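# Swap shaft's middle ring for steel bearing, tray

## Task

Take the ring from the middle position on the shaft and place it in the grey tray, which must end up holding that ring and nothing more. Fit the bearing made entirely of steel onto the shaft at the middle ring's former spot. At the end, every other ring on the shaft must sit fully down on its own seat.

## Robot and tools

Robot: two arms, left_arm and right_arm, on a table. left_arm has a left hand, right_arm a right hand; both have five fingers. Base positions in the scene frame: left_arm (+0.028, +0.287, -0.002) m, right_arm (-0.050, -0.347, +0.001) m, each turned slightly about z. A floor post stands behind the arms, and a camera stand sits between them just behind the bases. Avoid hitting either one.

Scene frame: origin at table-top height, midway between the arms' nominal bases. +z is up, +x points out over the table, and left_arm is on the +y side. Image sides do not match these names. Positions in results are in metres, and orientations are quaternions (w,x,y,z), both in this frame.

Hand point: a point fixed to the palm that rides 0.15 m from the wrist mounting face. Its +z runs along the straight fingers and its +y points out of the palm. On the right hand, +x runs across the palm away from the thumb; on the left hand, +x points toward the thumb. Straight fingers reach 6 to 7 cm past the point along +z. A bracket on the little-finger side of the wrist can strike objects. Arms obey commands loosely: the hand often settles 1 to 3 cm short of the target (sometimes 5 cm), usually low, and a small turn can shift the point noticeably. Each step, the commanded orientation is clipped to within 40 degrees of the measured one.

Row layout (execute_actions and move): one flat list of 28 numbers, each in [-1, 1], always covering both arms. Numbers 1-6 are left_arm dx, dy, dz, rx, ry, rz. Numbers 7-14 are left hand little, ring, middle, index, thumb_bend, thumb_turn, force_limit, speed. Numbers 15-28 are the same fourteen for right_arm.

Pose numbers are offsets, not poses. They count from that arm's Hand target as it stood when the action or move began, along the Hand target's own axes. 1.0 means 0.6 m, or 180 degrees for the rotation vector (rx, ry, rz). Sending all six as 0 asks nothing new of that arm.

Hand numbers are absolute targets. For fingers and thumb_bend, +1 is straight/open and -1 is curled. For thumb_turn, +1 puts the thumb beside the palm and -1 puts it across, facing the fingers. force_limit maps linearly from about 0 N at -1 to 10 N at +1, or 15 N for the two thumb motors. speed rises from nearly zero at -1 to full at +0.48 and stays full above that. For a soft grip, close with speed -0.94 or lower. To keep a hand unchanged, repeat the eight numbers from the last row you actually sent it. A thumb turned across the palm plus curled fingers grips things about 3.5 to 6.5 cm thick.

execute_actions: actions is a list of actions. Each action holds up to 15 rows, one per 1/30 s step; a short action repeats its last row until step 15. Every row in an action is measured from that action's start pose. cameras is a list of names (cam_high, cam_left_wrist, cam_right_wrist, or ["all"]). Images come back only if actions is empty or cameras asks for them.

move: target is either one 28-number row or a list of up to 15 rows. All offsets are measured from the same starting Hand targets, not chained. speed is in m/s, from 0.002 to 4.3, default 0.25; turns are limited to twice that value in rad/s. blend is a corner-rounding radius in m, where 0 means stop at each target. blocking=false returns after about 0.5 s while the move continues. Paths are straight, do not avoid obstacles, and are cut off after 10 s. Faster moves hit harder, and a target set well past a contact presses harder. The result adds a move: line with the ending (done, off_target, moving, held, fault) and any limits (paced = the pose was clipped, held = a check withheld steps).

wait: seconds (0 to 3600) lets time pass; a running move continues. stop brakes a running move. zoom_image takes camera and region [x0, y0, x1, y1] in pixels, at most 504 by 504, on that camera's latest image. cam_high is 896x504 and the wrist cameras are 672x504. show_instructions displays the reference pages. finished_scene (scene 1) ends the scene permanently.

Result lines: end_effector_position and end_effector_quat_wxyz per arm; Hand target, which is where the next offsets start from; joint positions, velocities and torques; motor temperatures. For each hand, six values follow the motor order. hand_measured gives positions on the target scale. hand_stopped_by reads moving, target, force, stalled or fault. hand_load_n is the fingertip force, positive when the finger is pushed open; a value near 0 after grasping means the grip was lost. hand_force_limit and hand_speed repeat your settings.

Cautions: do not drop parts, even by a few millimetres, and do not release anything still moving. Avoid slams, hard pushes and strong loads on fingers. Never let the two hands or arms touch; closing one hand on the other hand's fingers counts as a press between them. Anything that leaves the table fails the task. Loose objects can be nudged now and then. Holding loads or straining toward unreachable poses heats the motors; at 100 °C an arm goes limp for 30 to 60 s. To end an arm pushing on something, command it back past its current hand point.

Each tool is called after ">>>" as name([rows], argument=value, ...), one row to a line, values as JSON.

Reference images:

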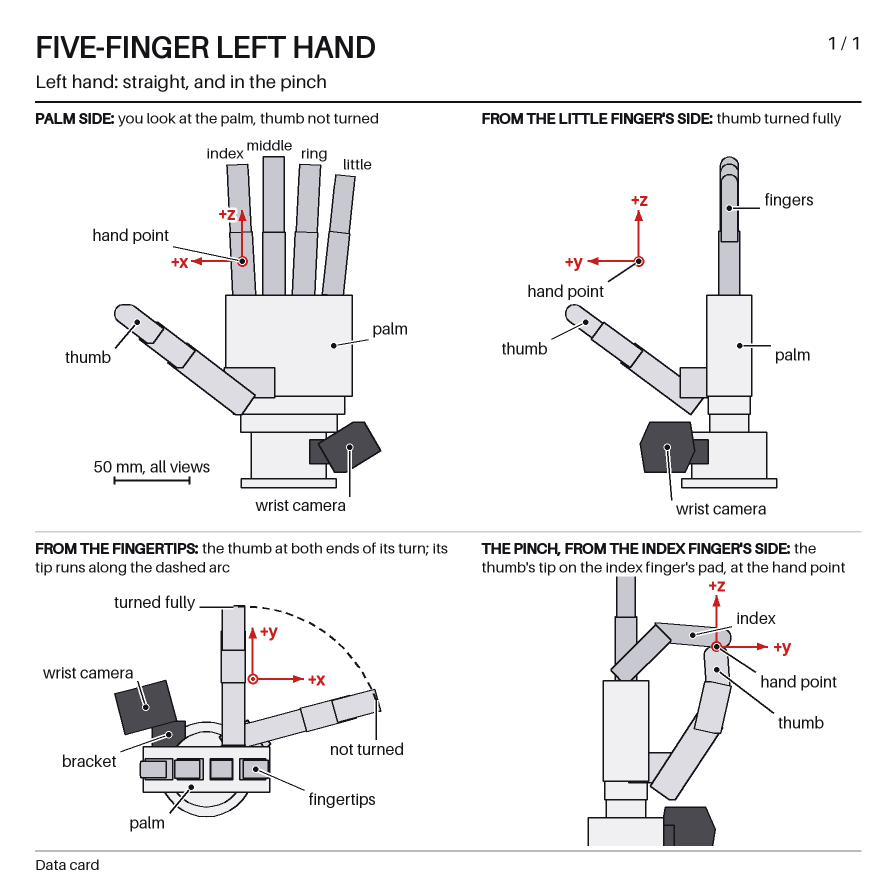

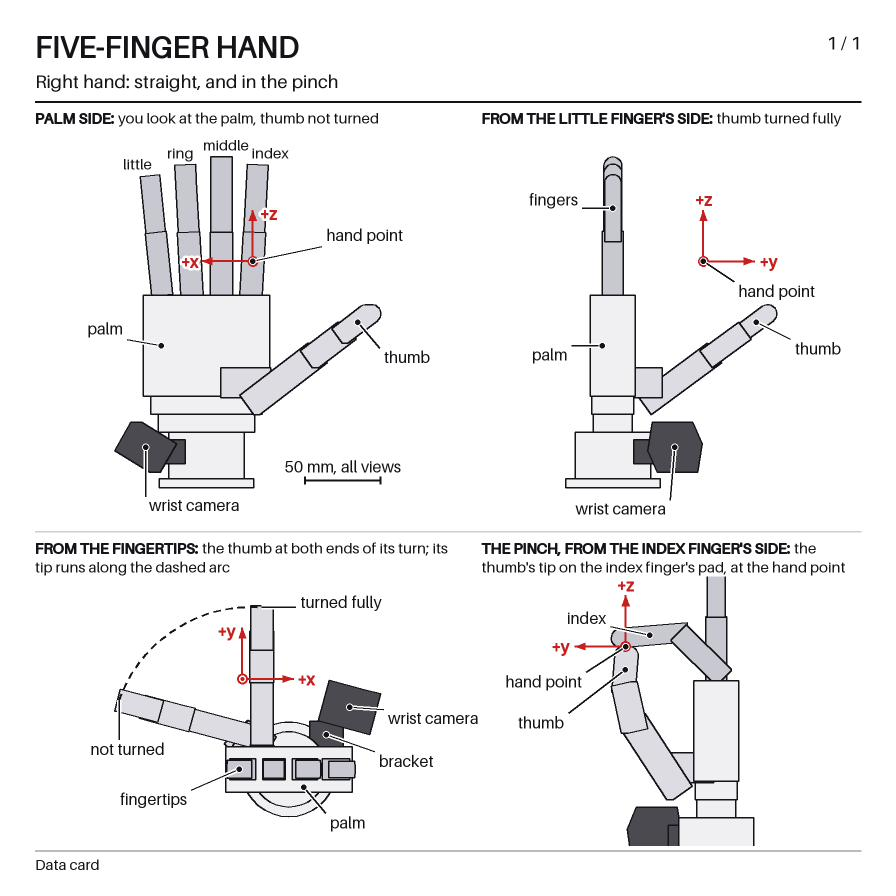

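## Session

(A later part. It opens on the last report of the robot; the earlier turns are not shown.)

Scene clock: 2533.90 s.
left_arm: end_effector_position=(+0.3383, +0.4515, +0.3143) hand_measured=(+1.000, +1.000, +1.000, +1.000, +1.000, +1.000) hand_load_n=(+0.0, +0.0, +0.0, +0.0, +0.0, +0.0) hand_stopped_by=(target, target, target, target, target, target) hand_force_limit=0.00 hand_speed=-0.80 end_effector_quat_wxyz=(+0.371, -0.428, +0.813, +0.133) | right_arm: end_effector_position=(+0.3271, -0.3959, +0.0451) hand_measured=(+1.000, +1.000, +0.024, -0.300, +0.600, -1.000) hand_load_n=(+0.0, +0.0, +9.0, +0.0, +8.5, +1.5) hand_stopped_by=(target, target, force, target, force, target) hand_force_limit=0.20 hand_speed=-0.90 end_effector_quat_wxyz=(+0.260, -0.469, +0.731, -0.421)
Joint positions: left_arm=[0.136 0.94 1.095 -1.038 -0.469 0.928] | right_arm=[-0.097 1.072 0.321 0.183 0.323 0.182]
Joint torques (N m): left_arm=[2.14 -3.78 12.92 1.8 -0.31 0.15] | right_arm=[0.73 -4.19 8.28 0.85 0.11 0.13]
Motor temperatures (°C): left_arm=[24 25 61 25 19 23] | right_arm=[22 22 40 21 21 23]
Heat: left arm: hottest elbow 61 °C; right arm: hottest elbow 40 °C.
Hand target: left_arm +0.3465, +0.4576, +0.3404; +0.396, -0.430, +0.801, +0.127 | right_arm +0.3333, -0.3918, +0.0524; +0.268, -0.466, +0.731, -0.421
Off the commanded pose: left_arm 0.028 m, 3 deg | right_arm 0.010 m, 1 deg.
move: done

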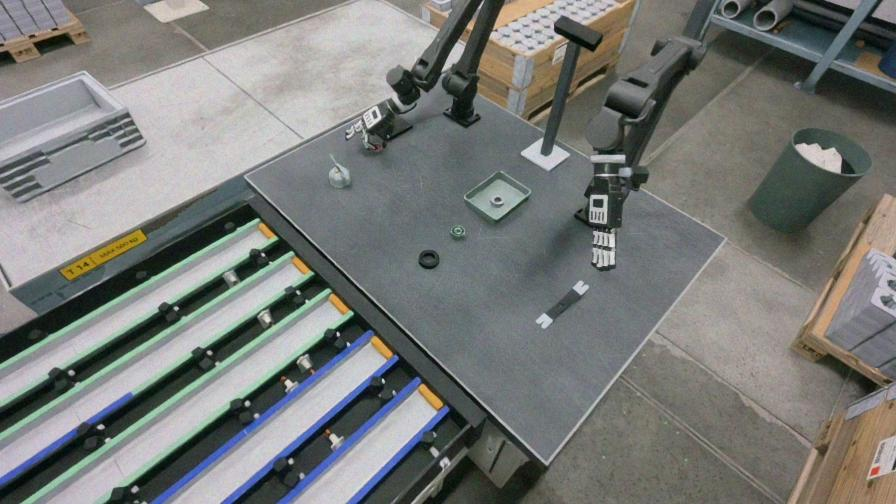

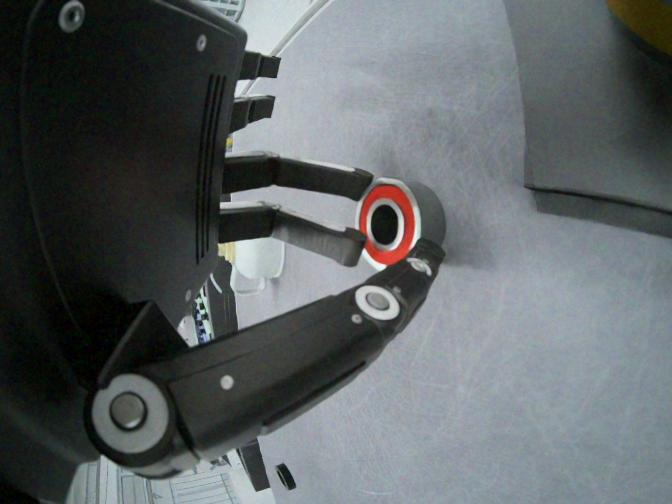

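>>> move(target=[0,0,0,0,0,0,1,1,1,1,1,1,0,-0.8,0,0,0,0,0,0,1,1,0.3,0.3,0.75,-1,0.2,-0.85], cameras=["cam_high","cam_right_wrist"])

>>> zoom_image(camera="cam_high", region=[345, 110, 405, 170])

>>> zoom_image(camera="cam_right_wrist", region=[310, 150, 470, 300])

Scene clock: 2549.93 s.
left_arm: end_effector_position=(+0.3383, +0.4515, +0.3143) hand_measured=(+1.000, +1.000, +1.000, +1.000, +1.000, +1.000) hand_load_n=(+0.0, +0.0, +0.0, +0.0, +0.0, +0.0) hand_stopped_by=(target, target, target, target, target, target) hand_force_limit=0.00 hand_speed=-0.80 end_effector_quat_wxyz=(+0.371, -0.428, +0.813, +0.133) | right_arm: end_effector_position=(+0.3272, -0.3959, +0.0456) hand_measured=(+1.000, +1.000, +0.300, +0.300, +0.750, -1.000) hand_load_n=(+0.0, +0.0, +0.0, +0.0, +0.0, +0.0) hand_stopped_by=(target, target, target, target, target, target) hand_force_limit=0.20 hand_speed=-0.85 end_effector_quat_wxyz=(+0.260, -0.469, +0.731, -0.422)
Joint positions: left_arm=[0.136 0.94 1.095 -1.038 -0.469 0.928] | right_arm=[-0.097 1.071 0.321 0.183 0.323 0.182]
Joint torques (N m): left_arm=[2.2 -3.78 12.92 1.8 -0.31 0.15] | right_arm=[0.79 -4.01 8.27 0.87 0.11 0.13]
Motor temperatures (°C): left_arm=[24 25 61 25 19 23] | right_arm=[22 22 40 21 21 23]
Heat: left arm: hottest elbow 61 °C; right arm: hottest elbow 40 °C.
Hand target: left_arm +0.3465, +0.4576, +0.3404; +0.396, -0.430, +0.801, +0.127 | right_arm +0.3333, -0.3918, +0.0524; +0.268, -0.466, +0.731, -0.421
Off the commanded pose: left_arm 0.028 m, 3 deg | right_arm 0.010 m, 1 deg.
move: done

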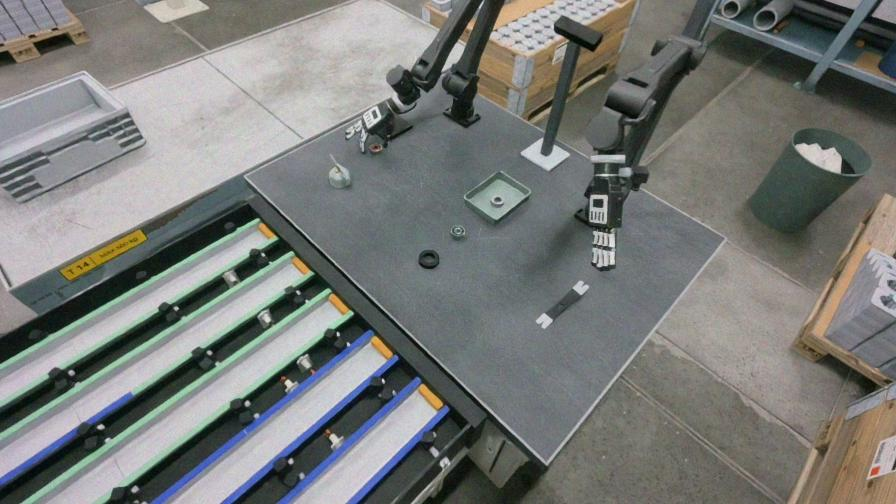

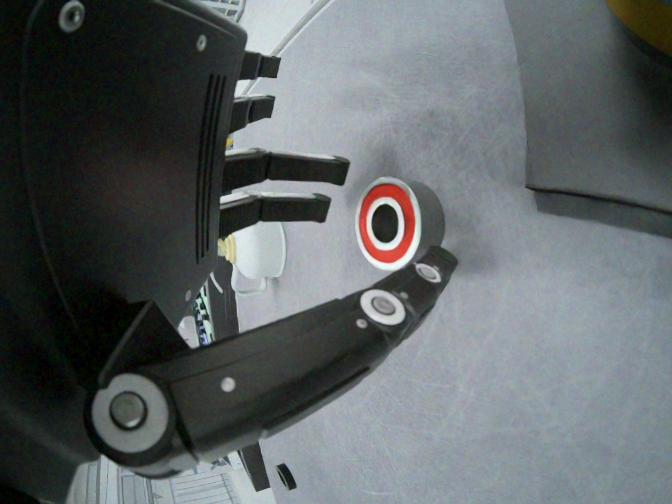

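Scaled by 8.400 from the camera's image (finer frame: 1280x720).

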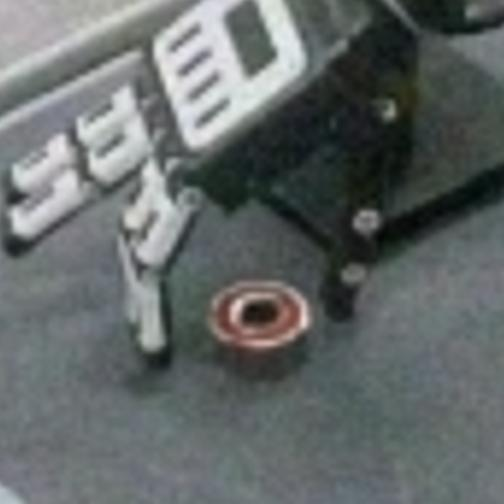

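Scaled by 3.150 from the camera's image (finer frame: 960x720).

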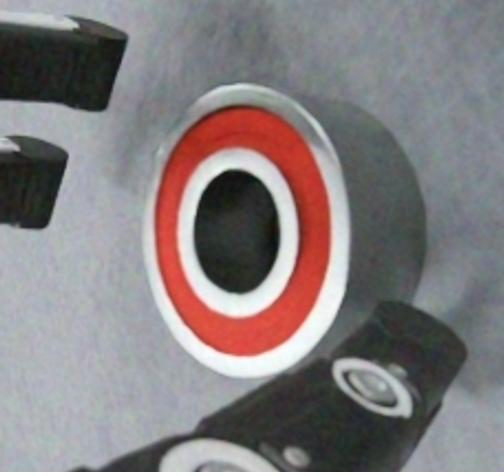

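>>> move(target=[0,0,0,0,0,0,1,1,1,1,1,1,0,-0.8,-0.0084,0.0144,0.0017,0,0,0,1,1,0.3,0.3,0.75,-1,0.2,-0.85], speed=0.03, cameras=["cam_high","cam_right_wrist"])

>>> zoom_image(camera="cam_high", region=[345, 110, 405, 170])

Scene clock: 2580.67 s.
left_arm: end_effector_position=(+0.3383, +0.4515, +0.3143) hand_measured=(+1.000, +1.000, +1.000, +1.000, +1.000, +1.000) hand_load_n=(+0.0, +0.0, +0.0, +0.0, +0.0, +0.0) hand_stopped_by=(target, target, target, target, target, target) hand_force_limit=0.00 hand_speed=-0.80 end_effector_quat_wxyz=(+0.371, -0.428, +0.813, +0.133) | right_arm: end_effector_position=(+0.3268, -0.3913, +0.0414) hand_measured=(+1.000, +1.000, +0.300, +0.300, +0.750, -1.000) hand_load_n=(+0.0, +0.0, +0.0, +0.5, +0.0, +0.0) hand_stopped_by=(target, target, target, target, target, target) hand_force_limit=0.20 hand_speed=-0.85 end_effector_quat_wxyz=(+0.256, -0.471, +0.732, -0.420)
Joint positions: left_arm=[0.136 0.94 1.095 -1.038 -0.469 0.928] | right_arm=[-0.076 1.084 0.321 0.183 0.343 0.192]
Joint torques (N m): left_arm=[2.14 -3.78 12.93 1.8 -0.31 0.15] | right_arm=[1.03 -3.43 7.27 2.06 0.14 0.19]
Motor temperatures (°C): left_arm=[24 25 61 25 19 23] | right_arm=[22 22 40 21 21 23]
Heat: left arm: hottest elbow 61 °C; right arm: hottest elbow 40 °C.
Hand target: left_arm +0.3465, +0.4576, +0.3404; +0.396, -0.430, +0.801, +0.127 | right_arm +0.3323, -0.3858, +0.0444; +0.268, -0.466, +0.731, -0.421
Off the commanded pose: left_arm 0.028 m, 3 deg | right_arm 0.008 m, 2 deg.
move: done

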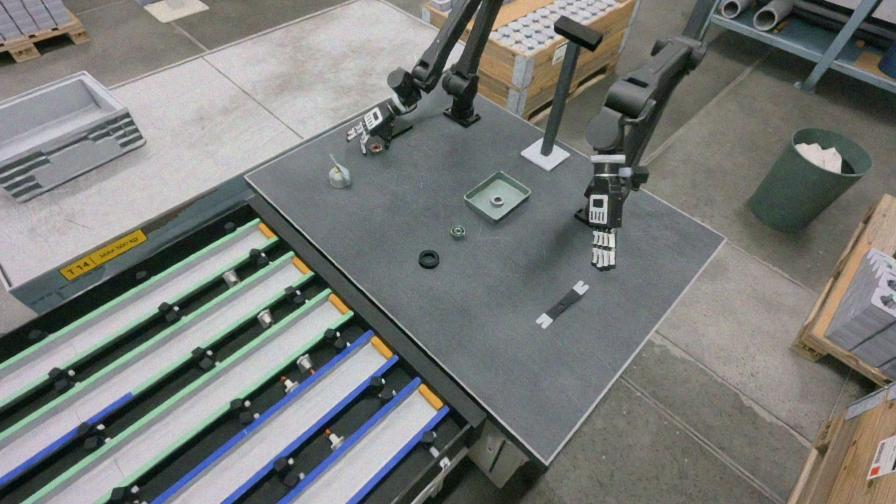

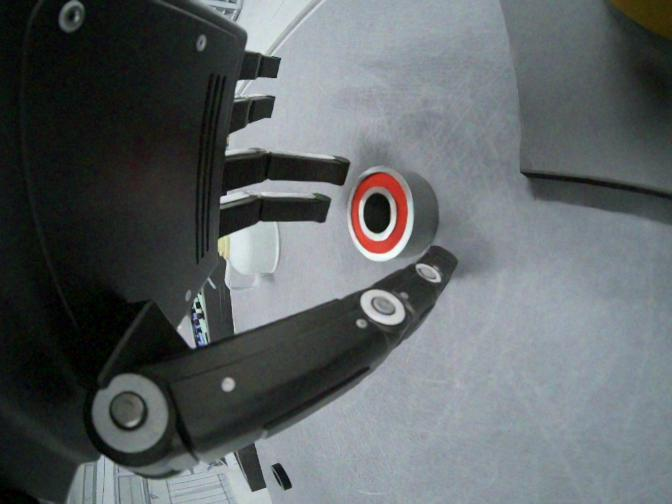

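Scaled by 8.400 from the camera's image (finer frame: 1280x720).

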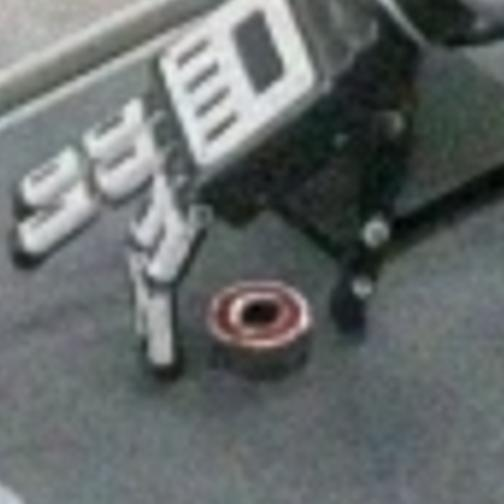

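>>> move(target=[0,0,0,0,0,0,1,1,1,1,1,1,0,-0.8,0.0043,0.0027,-0.0046,0,0,0,1,1,0.3,0.3,0.75,-1,0.2,-0.85], speed=0.03, cameras=["cam_high","cam_right_wrist"])

>>> zoom_image(camera="cam_high", region=[345, 110, 405, 170])

Scene clock: 2597.73 s.
left_arm: end_effector_position=(+0.3383, +0.4515, +0.3143) hand_measured=(+1.000, +1.000, +1.000, +1.000, +1.000, +1.000) hand_load_n=(+0.0, +0.0, +0.0, +0.0, +0.0, -0.5) hand_stopped_by=(target, target, target, target, target, target) hand_force_limit=0.00 hand_speed=-0.80 end_effector_quat_wxyz=(+0.371, -0.428, +0.813, +0.133) | right_arm: end_effector_position=(+0.3237, -0.3911, +0.0381) hand_measured=(+1.000, +1.000, +0.300, +0.300, +0.750, -1.000) hand_load_n=(+0.0, +0.0, +0.0, +0.0, +0.0, +0.0) hand_stopped_by=(target, target, target, target, target, target) hand_force_limit=0.20 hand_speed=-0.85 end_effector_quat_wxyz=(+0.254, -0.473, +0.733, -0.418)
Joint positions: left_arm=[0.136 0.94 1.095 -1.038 -0.469 0.928] | right_arm=[-0.076 1.084 0.314 0.183 0.343 0.192]
Joint torques (N m): left_arm=[2.14 -3.78 12.92 1.8 -0.31 0.15] | right_arm=[0.56 -4.48 7.05 1.89 0 0.13]
Motor temperatures (°C): left_arm=[24 25 61 25 19 23] | right_arm=[22 22 40 21 21 23]
Heat: left arm: hottest elbow 61 °C; right arm: hottest elbow 40 °C.
Hand target: left_arm +0.3465, +0.4576, +0.3404; +0.396, -0.430, +0.801, +0.127 | right_arm +0.3283, -0.3868, +0.0444; +0.268, -0.466, +0.731, -0.421
Off the commanded pose: left_arm 0.028 m, 3 deg | right_arm 0.009 m, 2 deg.
move: done

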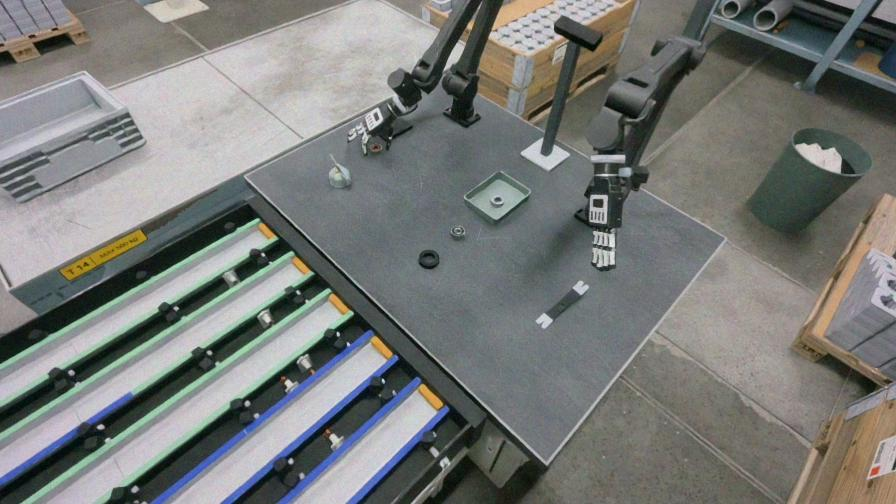

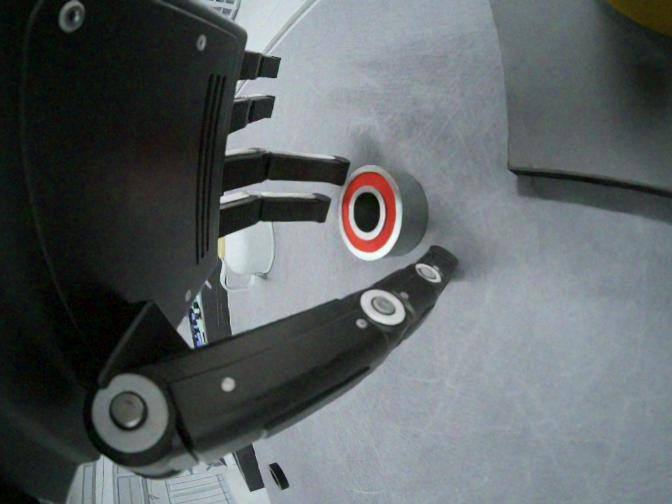

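Scaled by 8.400 from the camera's image (finer frame: 1280x720).

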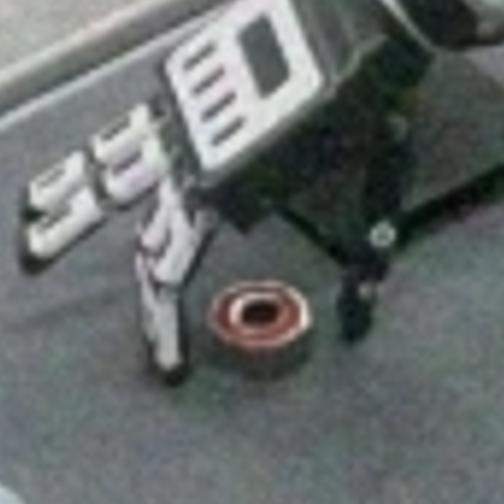

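>>> move(target=[0,0,0,0,0,0,1,1,1,1,1,1,0,-0.8,0.003,-0.0105,-0.0045,0,0,0,1,1,0.3,0.3,0.75,-1,0.2,-0.85], speed=0.03, cameras=["cam_right_wrist"])

Scene clock: 2610.17 s.
left_arm: end_effector_position=(+0.3383, +0.4515, +0.3143) hand_measured=(+1.000, +1.000, +1.000, +1.000, +1.000, +1.000) hand_load_n=(+0.0, +0.0, +0.0, +0.0, +0.0, +0.0) hand_stopped_by=(target, target, target, target, target, target) hand_force_limit=0.00 hand_speed=-0.80 end_effector_quat_wxyz=(+0.371, -0.428, +0.813, +0.133) | right_arm: end_effector_position=(+0.3255, -0.3900, +0.0463) hand_measured=(+1.000, +1.000, +0.300, +0.300, +0.750, -1.000) hand_load_n=(+0.0, +0.0, +0.0, +0.0, +0.0, +0.0) hand_stopped_by=(target, target, target, target, target, target) hand_force_limit=0.20 hand_speed=-0.85 end_effector_quat_wxyz=(+0.263, -0.470, +0.729, -0.422)
Joint positions: left_arm=[0.136 0.94 1.095 -1.038 -0.469 0.928] | right_arm=[-0.076 1.059 0.314 0.18 0.337 0.192]
Joint torques (N m): left_arm=[2.14 -3.72 12.92 1.8 -0.31 0.15] | right_arm=[-0.09 -4.54 7.88 0.75 -0.02 0.08]
Motor temperatures (°C): left_arm=[24 25 61 25 19 23] | right_arm=[22 22 40 21 21 23]
Heat: left arm: hottest elbow 61 °C; right arm: hottest elbow 40 °C.
Hand target: left_arm +0.3465, +0.4576, +0.3404; +0.396, -0.430, +0.801, +0.127 | right_arm +0.3283, -0.3887, +0.0512; +0.268, -0.466, +0.731, -0.421
Off the commanded pose: left_arm 0.028 m, 3 deg | right_arm 0.006 m, 1 deg.
move: done

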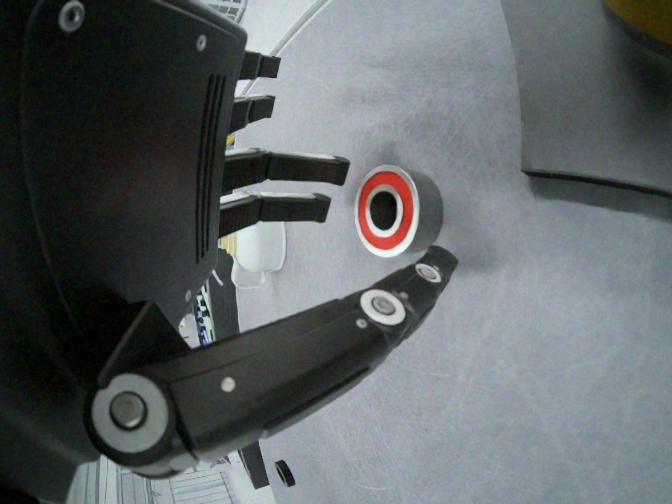

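>>> move(target=[0,0,0,0,0,0,1,1,1,1,1,1,0,-0.8,0.0115,0.0103,0.0048,0,0,0,1,1,0.3,0.3,0.75,-1,0.2,-0.85], speed=0.03, cameras=["cam_high","cam_right_wrist"])

>>> zoom_image(camera="cam_high", region=[345, 110, 405, 170])

Scene clock: 2625.13 s.
left_arm: end_effector_position=(+0.3383, +0.4515, +0.3143) hand_measured=(+1.000, +1.000, +1.000, +1.000, +1.000, +1.000) hand_load_n=(+0.0, +0.0, +0.0, +0.0, +0.0, +0.0) hand_stopped_by=(target, target, target, target, target, target) hand_force_limit=0.00 hand_speed=-0.80 end_effector_quat_wxyz=(+0.371, -0.428, +0.813, +0.133) | right_arm: end_effector_position=(+0.3224, -0.3896, +0.0426) hand_measured=(+1.000, +1.000, +0.300, +0.300, +0.750, -1.000) hand_load_n=(+0.0, +0.0, +0.0, +0.0, +0.0, +0.0) hand_stopped_by=(target, target, target, target, target, target) hand_force_limit=0.20 hand_speed=-0.85 end_effector_quat_wxyz=(+0.266, -0.472, +0.731, -0.415)
Joint positions: left_arm=[0.136 0.94 1.095 -1.038 -0.469 0.928] | right_arm=[-0.086 1.059 0.306 0.182 0.316 0.192]
Joint torques (N m): left_arm=[2.2 -3.78 12.92 1.8 -0.31 0.15] | right_arm=[-1.08 -3.08 7.19 2.07 -0.03 -0.09]
Motor temperatures (°C): left_arm=[24 25 61 25 19 23] | right_arm=[22 22 41 21 21 23]
Heat: left arm: hottest elbow 61 °C; right arm: hottest elbow 41 °C.
Hand target: left_arm +0.3465, +0.4576, +0.3404; +0.396, -0.430, +0.801, +0.127 | right_arm +0.3249, -0.3948, +0.0445; +0.268, -0.466, +0.731, -0.421
Off the commanded pose: left_arm 0.028 m, 3 deg | right_arm 0.006 m, 1 deg.
move: done

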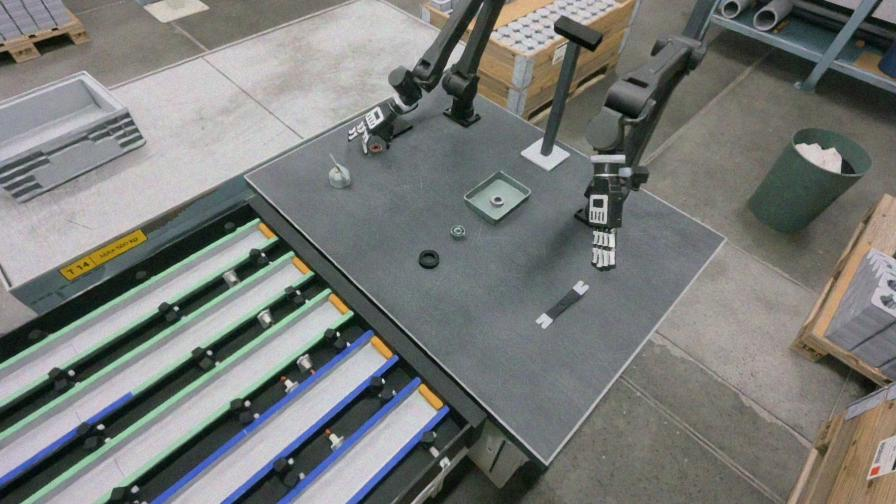

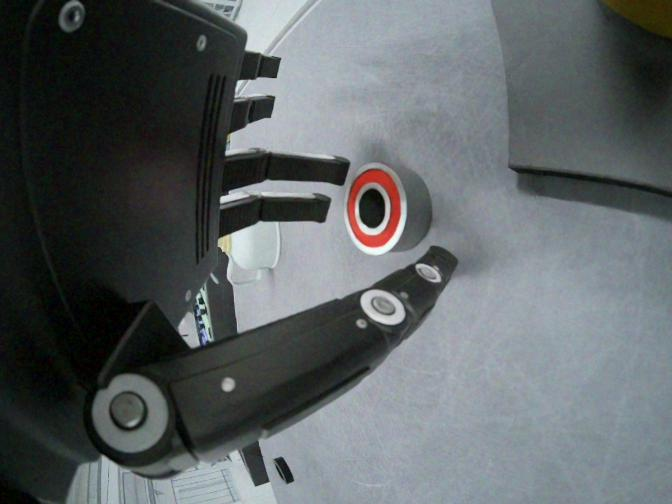

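Scaled by 8.400 from the camera's image (finer frame: 1280x720).

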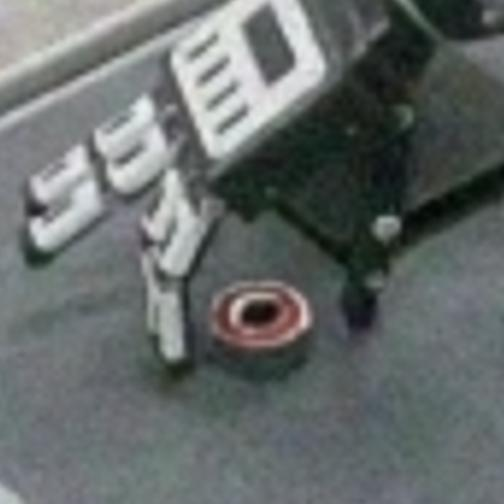

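>>> move(target=[0,0,0,0,0,0,1,1,1,1,1,1,0,-0.8,0.0075,0,0,0,0,0,1,1,0.3,0.3,0.75,-1,0.2,-0.85], speed=0.03, cameras=["cam_high","cam_right_wrist"])

>>> zoom_image(camera="cam_high", region=[345, 110, 405, 170])

Scene clock: 2634.17 s.
left_arm: end_effector_position=(+0.3383, +0.4515, +0.3143) hand_measured=(+1.000, +1.000, +1.000, +1.000, +1.000, +1.000) hand_load_n=(+0.0, +0.0, +0.0, +0.0, +0.0, +0.0) hand_stopped_by=(target, target, target, target, target, target) hand_force_limit=0.00 hand_speed=-0.80 end_effector_quat_wxyz=(+0.371, -0.428, +0.813, +0.133) | right_arm: end_effector_position=(+0.3221, -0.3934, +0.0425) hand_measured=(+1.000, +1.000, +0.300, +0.300, +0.750, -1.000) hand_load_n=(+0.0, -0.5, +0.0, +0.0, +0.0, +0.0) hand_stopped_by=(target, target, target, target, target, target) hand_force_limit=0.20 hand_speed=-0.85 end_effector_quat_wxyz=(+0.267, -0.469, +0.734, -0.413)
Joint positions: left_arm=[0.136 0.94 1.095 -1.038 -0.469 0.928] | right_arm=[-0.104 1.059 0.306 0.182 0.301 0.192]
Joint torques (N m): left_arm=[2.14 -3.72 12.92 1.8 -0.31 0.15] | right_arm=[-1.14 -3.72 6.9 2.09 -0.04 -0.2]
Motor temperatures (°C): left_arm=[24 25 61 25 19 23] | right_arm=[22 22 40 21 21 23]
Heat: left arm: hottest elbow 61 °C; right arm: hottest elbow 40 °C.
Hand target: left_arm +0.3465, +0.4576, +0.3404; +0.396, -0.430, +0.801, +0.127 | right_arm +0.3231, -0.3988, +0.0446; +0.268, -0.466, +0.731, -0.421
Off the commanded pose: left_arm 0.028 m, 3 deg | right_arm 0.006 m, 1 deg.
move: done

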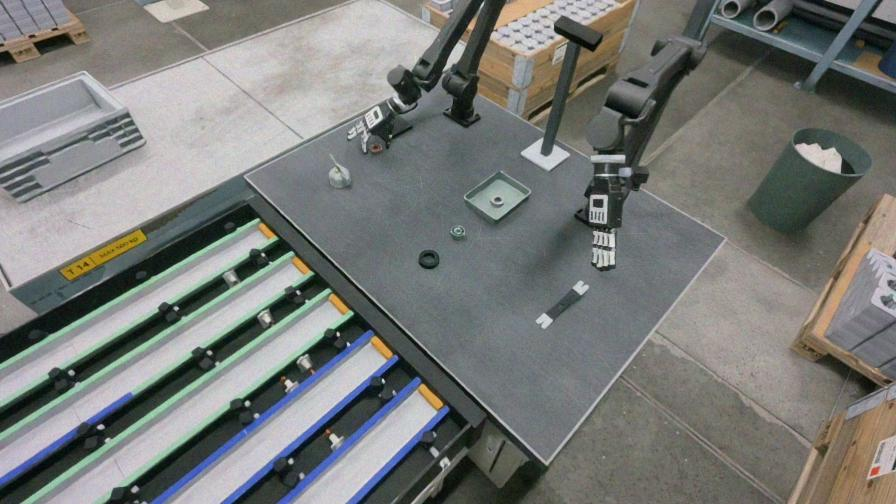

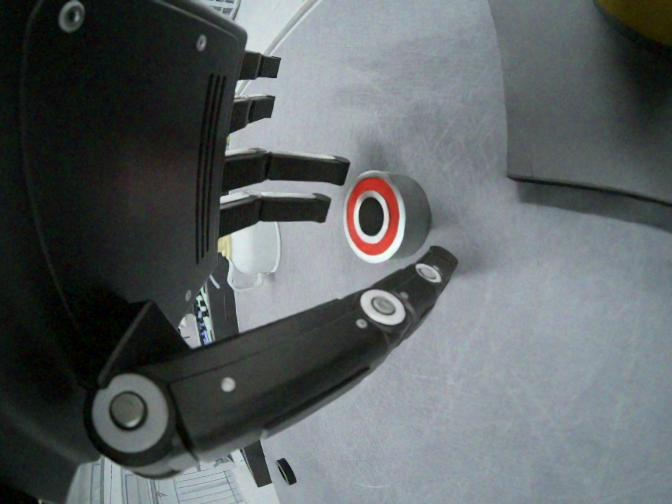

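Scaled by 8.400 from the camera's image (finer frame: 1280x720).

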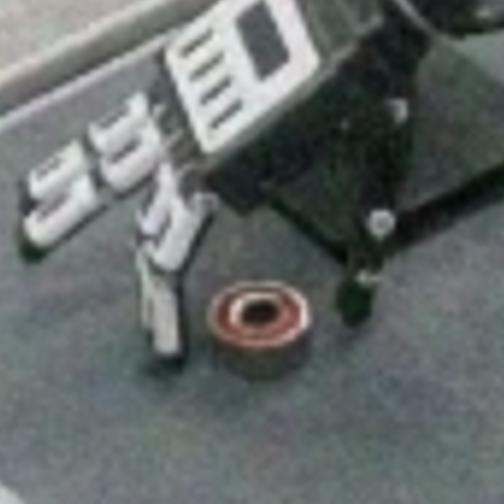

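>>> move(target=[0,0,0,0,0,0,1,1,1,1,1,1,0,-0.8,0,0,0,0,0,0,1,1,-0.1,-0.1,0.35,-1,0.1,-0.92], cameras=["cam_high","cam_right_wrist"])

>>> zoom_image(camera="cam_high", region=[345, 110, 405, 170])

>>> zoom_image(camera="cam_right_wrist", region=[310, 150, 470, 300])

Scene clock: 2646.23 s.
left_arm: end_effector_position=(+0.3383, +0.4515, +0.3143) hand_measured=(+1.000, +1.000, +1.000, +1.000, +1.000, +1.000) hand_load_n=(+0.0, -0.5, +0.0, +0.0, +0.0, +0.0) hand_stopped_by=(target, target, target, target, target, target) hand_force_limit=0.00 hand_speed=-0.80 end_effector_quat_wxyz=(+0.371, -0.428, +0.813, +0.133) | right_arm: end_effector_position=(+0.3221, -0.3933, +0.0425) hand_measured=(+1.000, +1.000, +0.034, -0.026, +0.598, -1.000) hand_load_n=(+0.0, +0.0, +5.5, +5.0, +10.0, -0.5) hand_stopped_by=(target, target, force, force, force, target) hand_force_limit=0.10 hand_speed=-0.92 end_effector_quat_wxyz=(+0.267, -0.468, +0.734, -0.414)
Joint positions: left_arm=[0.136 0.94 1.095 -1.038 -0.469 0.928] | right_arm=[-0.104 1.059 0.306 0.184 0.3 0.192]
Joint torques (N m): left_arm=[2.14 -3.78 12.93 1.8 -0.31 0.15] | right_arm=[-1.08 -3.66 6.91 2.02 -0.02 -0.19]
Motor temperatures (°C): left_arm=[24 25 61 25 19 23] | right_arm=[22 22 40 21 21 23]
Heat: left arm: hottest elbow 61 °C; right arm: hottest elbow 40 °C.
Hand target: left_arm +0.3465, +0.4576, +0.3404; +0.396, -0.430, +0.801, +0.127 | right_arm +0.3229, -0.3988, +0.0444; +0.268, -0.466, +0.731, -0.421
Off the commanded pose: left_arm 0.028 m, 3 deg | right_arm 0.006 m, 1 deg.
move: done

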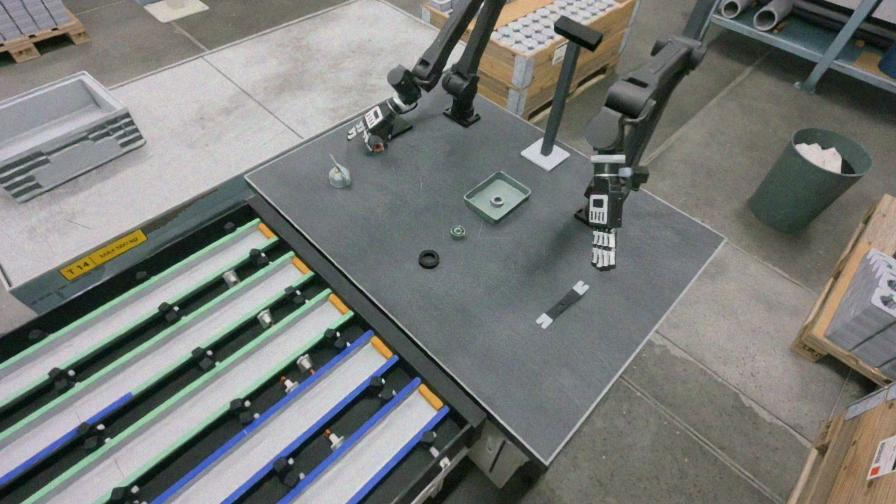

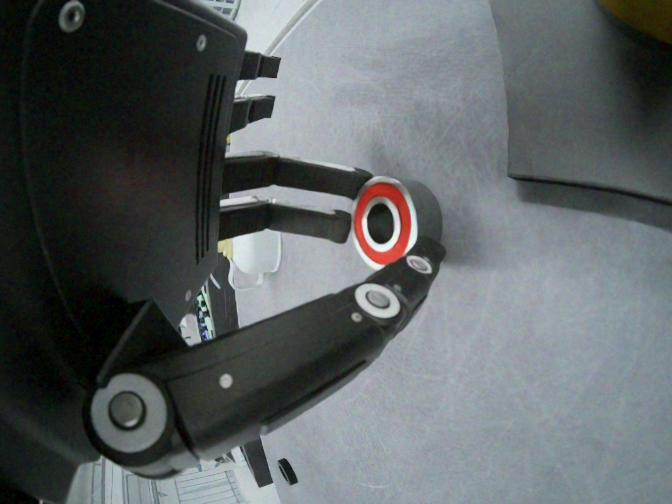

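Scaled by 8.400 from the camera's image (finer frame: 1280x720).

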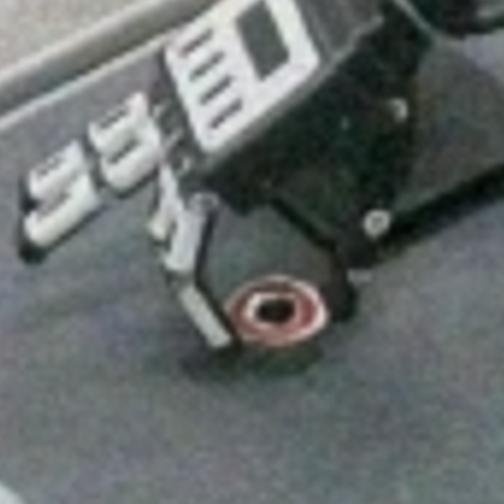

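Scaled by 3.150 from the camera's image (finer frame: 960x720).

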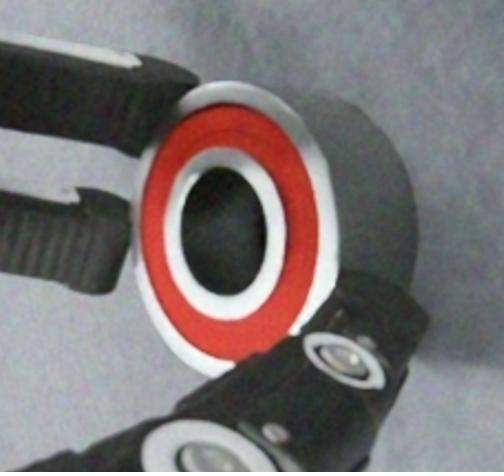

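>>> move(target=[0,0,0,0,0,0,1,1,1,1,1,1,0,-0.8,0,0,0,0,0,0,1,1,-0.2,-0.2,0.3,-1,0.35,-0.9], cameras=[])

>>> move(target=[0,0,0,0,0,0,1,1,1,1,1,1,0,-0.8,-0.001,-0.036,-0.02,0,0,0,1,1,-0.2,-0.2,0.3,-1,0.35,-0.9], speed=0.06, cameras=["cam_high","cam_right_wrist"])

>>> zoom_image(camera="cam_high", region=[345, 110, 405, 170])

>>> zoom_image(camera="cam_right_wrist", region=[310, 150, 470, 300])

Scene clock: 2657.23 s.
left_arm: end_effector_position=(+0.3383, +0.4515, +0.3143) hand_measured=(+1.000, +1.000, +1.000, +1.000, +1.000, +1.000) hand_load_n=(+0.0, +0.0, +0.0, +0.0, +0.0, +0.0) hand_stopped_by=(target, target, target, target, target, target) hand_force_limit=0.00 hand_speed=-0.80 end_effector_quat_wxyz=(+0.371, -0.428, +0.813, +0.133) | right_arm: end_effector_position=(+0.3225, -0.3933, +0.0429) hand_measured=(+1.000, +1.000, +0.028, -0.042, +0.600, -1.000) hand_load_n=(+0.0, +0.0, +6.5, +6.0, +11.5, -1.0) hand_stopped_by=(target, target, force, force, force, target) hand_force_limit=0.35 hand_speed=-0.90 end_effector_quat_wxyz=(+0.268, -0.468, +0.733, -0.414)
Joint positions: left_arm=[0.136 0.94 1.095 -1.038 -0.469 0.928] | right_arm=[-0.104 1.059 0.306 0.186 0.3 0.192]
Joint torques (N m): left_arm=[2.2 -3.78 12.93 1.81 -0.31 0.14] | right_arm=[-0.91 -3.66 6.89 1.96 -0.01 -0.19]
Motor temperatures (°C): left_arm=[24 25 61 25 19 23] | right_arm=[22 22 39 21 21 23]
Heat: left arm: hottest elbow 61 °C; right arm: hottest elbow 39 °C.
Hand target: left_arm +0.3465, +0.4576, +0.3404; +0.396, -0.430, +0.801, +0.127 | right_arm +0.3229, -0.3988, +0.0443; +0.268, -0.466, +0.731, -0.421
Off the commanded pose: left_arm 0.028 m, 3 deg | right_arm 0.006 m, 1 deg.
move: done

Scene clock: 2658.20 s.
left_arm: end_effector_position=(+0.3383, +0.4515, +0.3143) hand_measured=(+1.000, +1.000, +1.000, +1.000, +1.000, +1.000) hand_load_n=(+0.0, +0.0, -0.5, +0.0, +0.0, +0.0) hand_stopped_by=(target, target, target, target, target, target) hand_force_limit=0.00 hand_speed=-0.80 end_effector_quat_wxyz=(+0.371, -0.428, +0.813, +0.133) | right_arm: end_effector_position=(+0.3099, -0.3924, +0.0495) hand_measured=(+1.000, +1.000, +0.028, -0.044, +0.600, -1.000) hand_load_n=(+0.0, +0.0, +8.5, +1.0, +8.5, +0.5) hand_stopped_by=(target, target, force, force, force, target) hand_force_limit=0.35 hand_speed=-0.90 end_effector_quat_wxyz=(+0.260, -0.473, +0.737, -0.408)
Joint positions: left_arm=[0.136 0.94 1.095 -1.038 -0.469 0.928] | right_arm=[-0.105 0.983 0.306 0.087 0.3 0.192]
Joint torques (N m): left_arm=[2.2 -3.84 12.92 1.8 -0.31 0.15] | right_arm=[-0.79 -4.13 10.14 0.92 0.07 -0.18]
Motor temperatures (°C): left_arm=[24 25 61 25 19 23] | right_arm=[22 22 39 21 21 23]
Heat: left arm: hottest elbow 61 °C; right arm: hottest elbow 39 °C.
Hand target: left_arm +0.3465, +0.4576, +0.3404; +0.396, -0.430, +0.801, +0.127 | right_arm +0.3236, -0.3985, +0.0691; +0.268, -0.466, +0.731, -0.421
Off the commanded pose: left_arm 0.028 m, 3 deg | right_arm 0.025 m, 2 deg.
move: off_target (right_arm)

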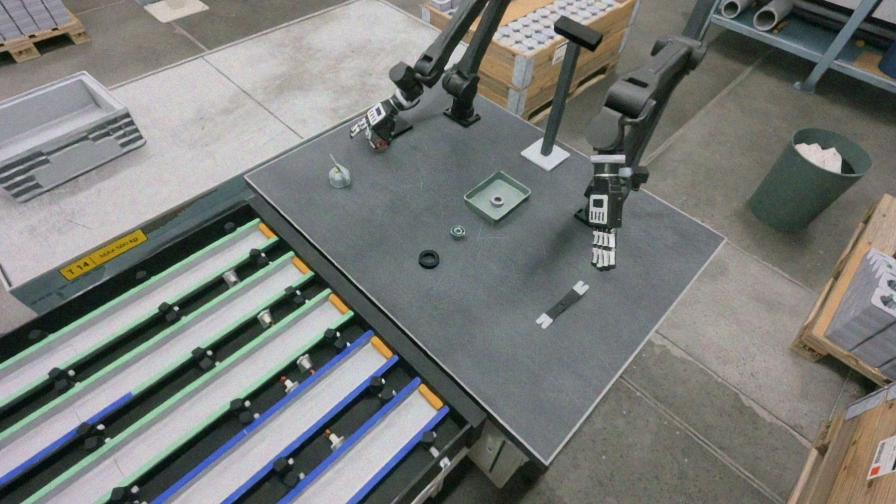

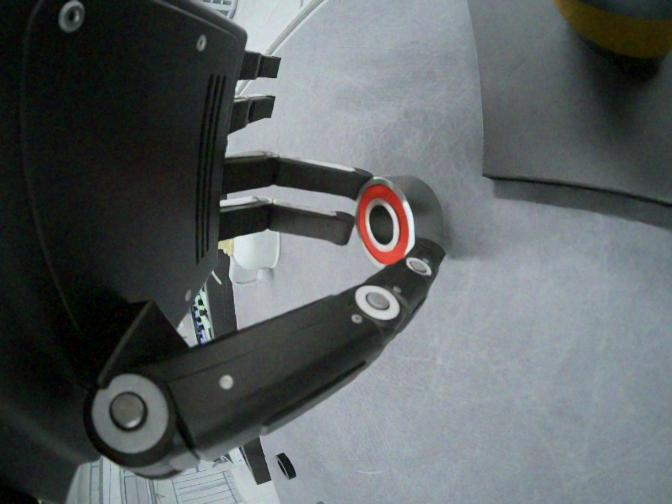

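Scaled by 8.400 from the camera's image (finer frame: 1280x720).

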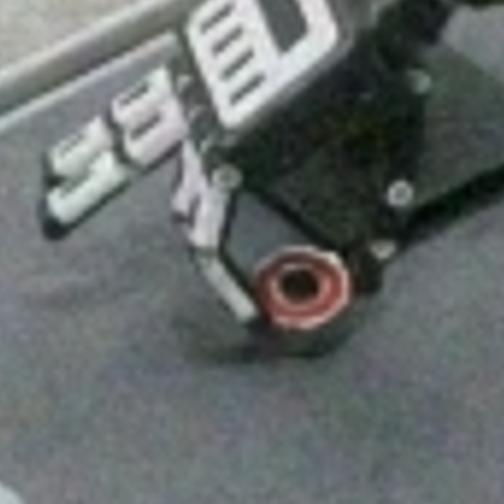

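Scaled by 3.150 from the camera's image (finer frame: 960x720).

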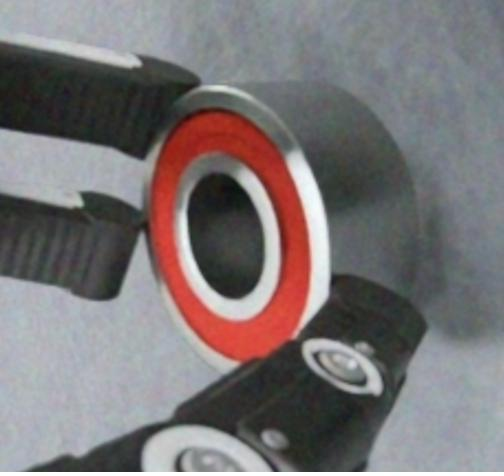

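>>> move(target=[0,0,0,0,0,0,1,1,1,1,1,1,0,-0.8,0.0068,0.0448,0.0092,0,0,0,1,1,-0.2,-0.2,0.3,-1,0.35,-0.9], speed=0.04, cameras=["cam_high","cam_right_wrist"])

>>> zoom_image(camera="cam_high", region=[345, 110, 405, 170])

>>> zoom_image(camera="cam_right_wrist", region=[310, 150, 470, 300])

Scene clock: 2675.00 s.
left_arm: end_effector_position=(+0.3383, +0.4515, +0.3143) hand_measured=(+1.000, +1.000, +1.000, +1.000, +1.000, +1.000) hand_load_n=(+0.0, +0.0, +0.0, +0.0, +0.0, +0.0) hand_stopped_by=(target, target, target, target, target, target) hand_force_limit=0.00 hand_speed=-0.80 end_effector_quat_wxyz=(+0.371, -0.428, +0.813, +0.133) | right_arm: end_effector_position=(+0.3143, -0.3931, +0.0452) hand_measured=(+1.000, +1.000, +0.028, -0.044, +0.600, -1.000) hand_load_n=(+0.0, +0.0, +8.0, +1.5, +9.0, +0.0) hand_stopped_by=(target, target, force, force, force, target) hand_force_limit=0.35 hand_speed=-0.90 end_effector_quat_wxyz=(+0.271, -0.466, +0.732, -0.417)
Joint positions: left_arm=[0.136 0.94 1.095 -1.038 -0.469 0.928] | right_arm=[-0.106 1.015 0.284 0.174 0.299 0.192]
Joint torques (N m): left_arm=[2.14 -3.78 12.93 1.78 -0.31 0.15] | right_arm=[-1.14 -2.2 7.01 1.99 -0.05 -0.21]
Motor temperatures (°C): left_arm=[24 25 61 25 19 23] | right_arm=[22 22 40 21 21 23]
Heat: left arm: hottest elbow 61 °C; right arm: hottest elbow 40 °C.
Hand target: left_arm +0.3465, +0.4576, +0.3404; +0.396, -0.430, +0.801, +0.127 | right_arm +0.3141, -0.3986, +0.0432; +0.268, -0.466, +0.731, -0.421
Off the commanded pose: left_arm 0.028 m, 3 deg | right_arm 0.006 m, 1 deg.
move: done

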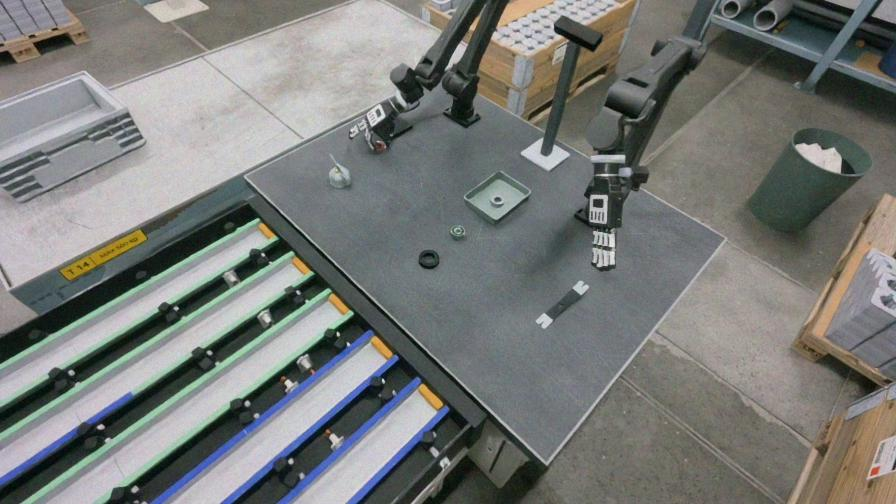

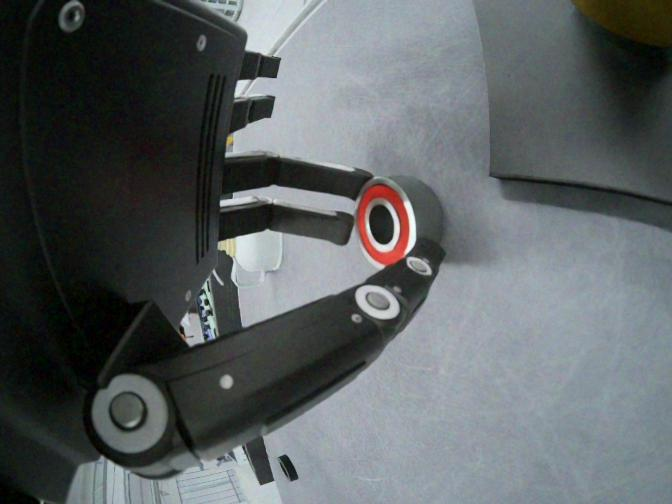

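Scaled by 8.400 from the camera's image (finer frame: 1280x720).

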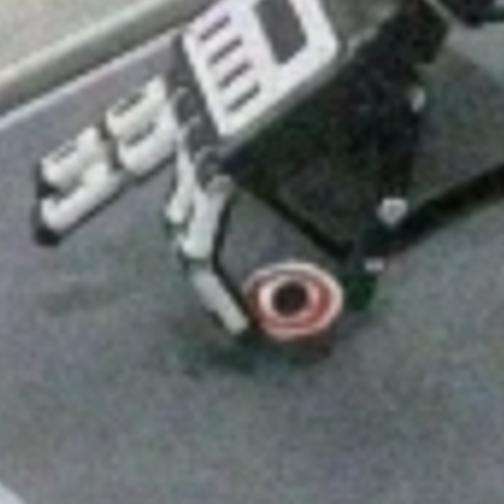

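Scaled by 3.150 from the camera's image (finer frame: 960x720).

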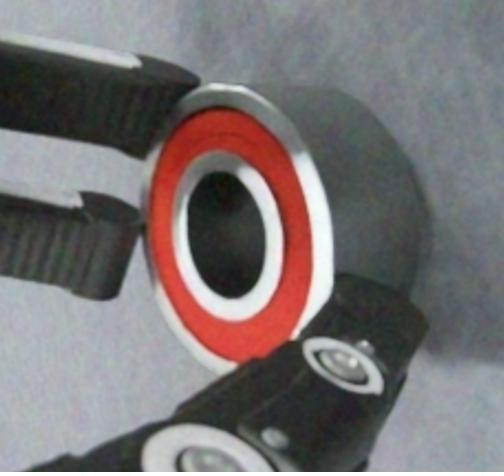

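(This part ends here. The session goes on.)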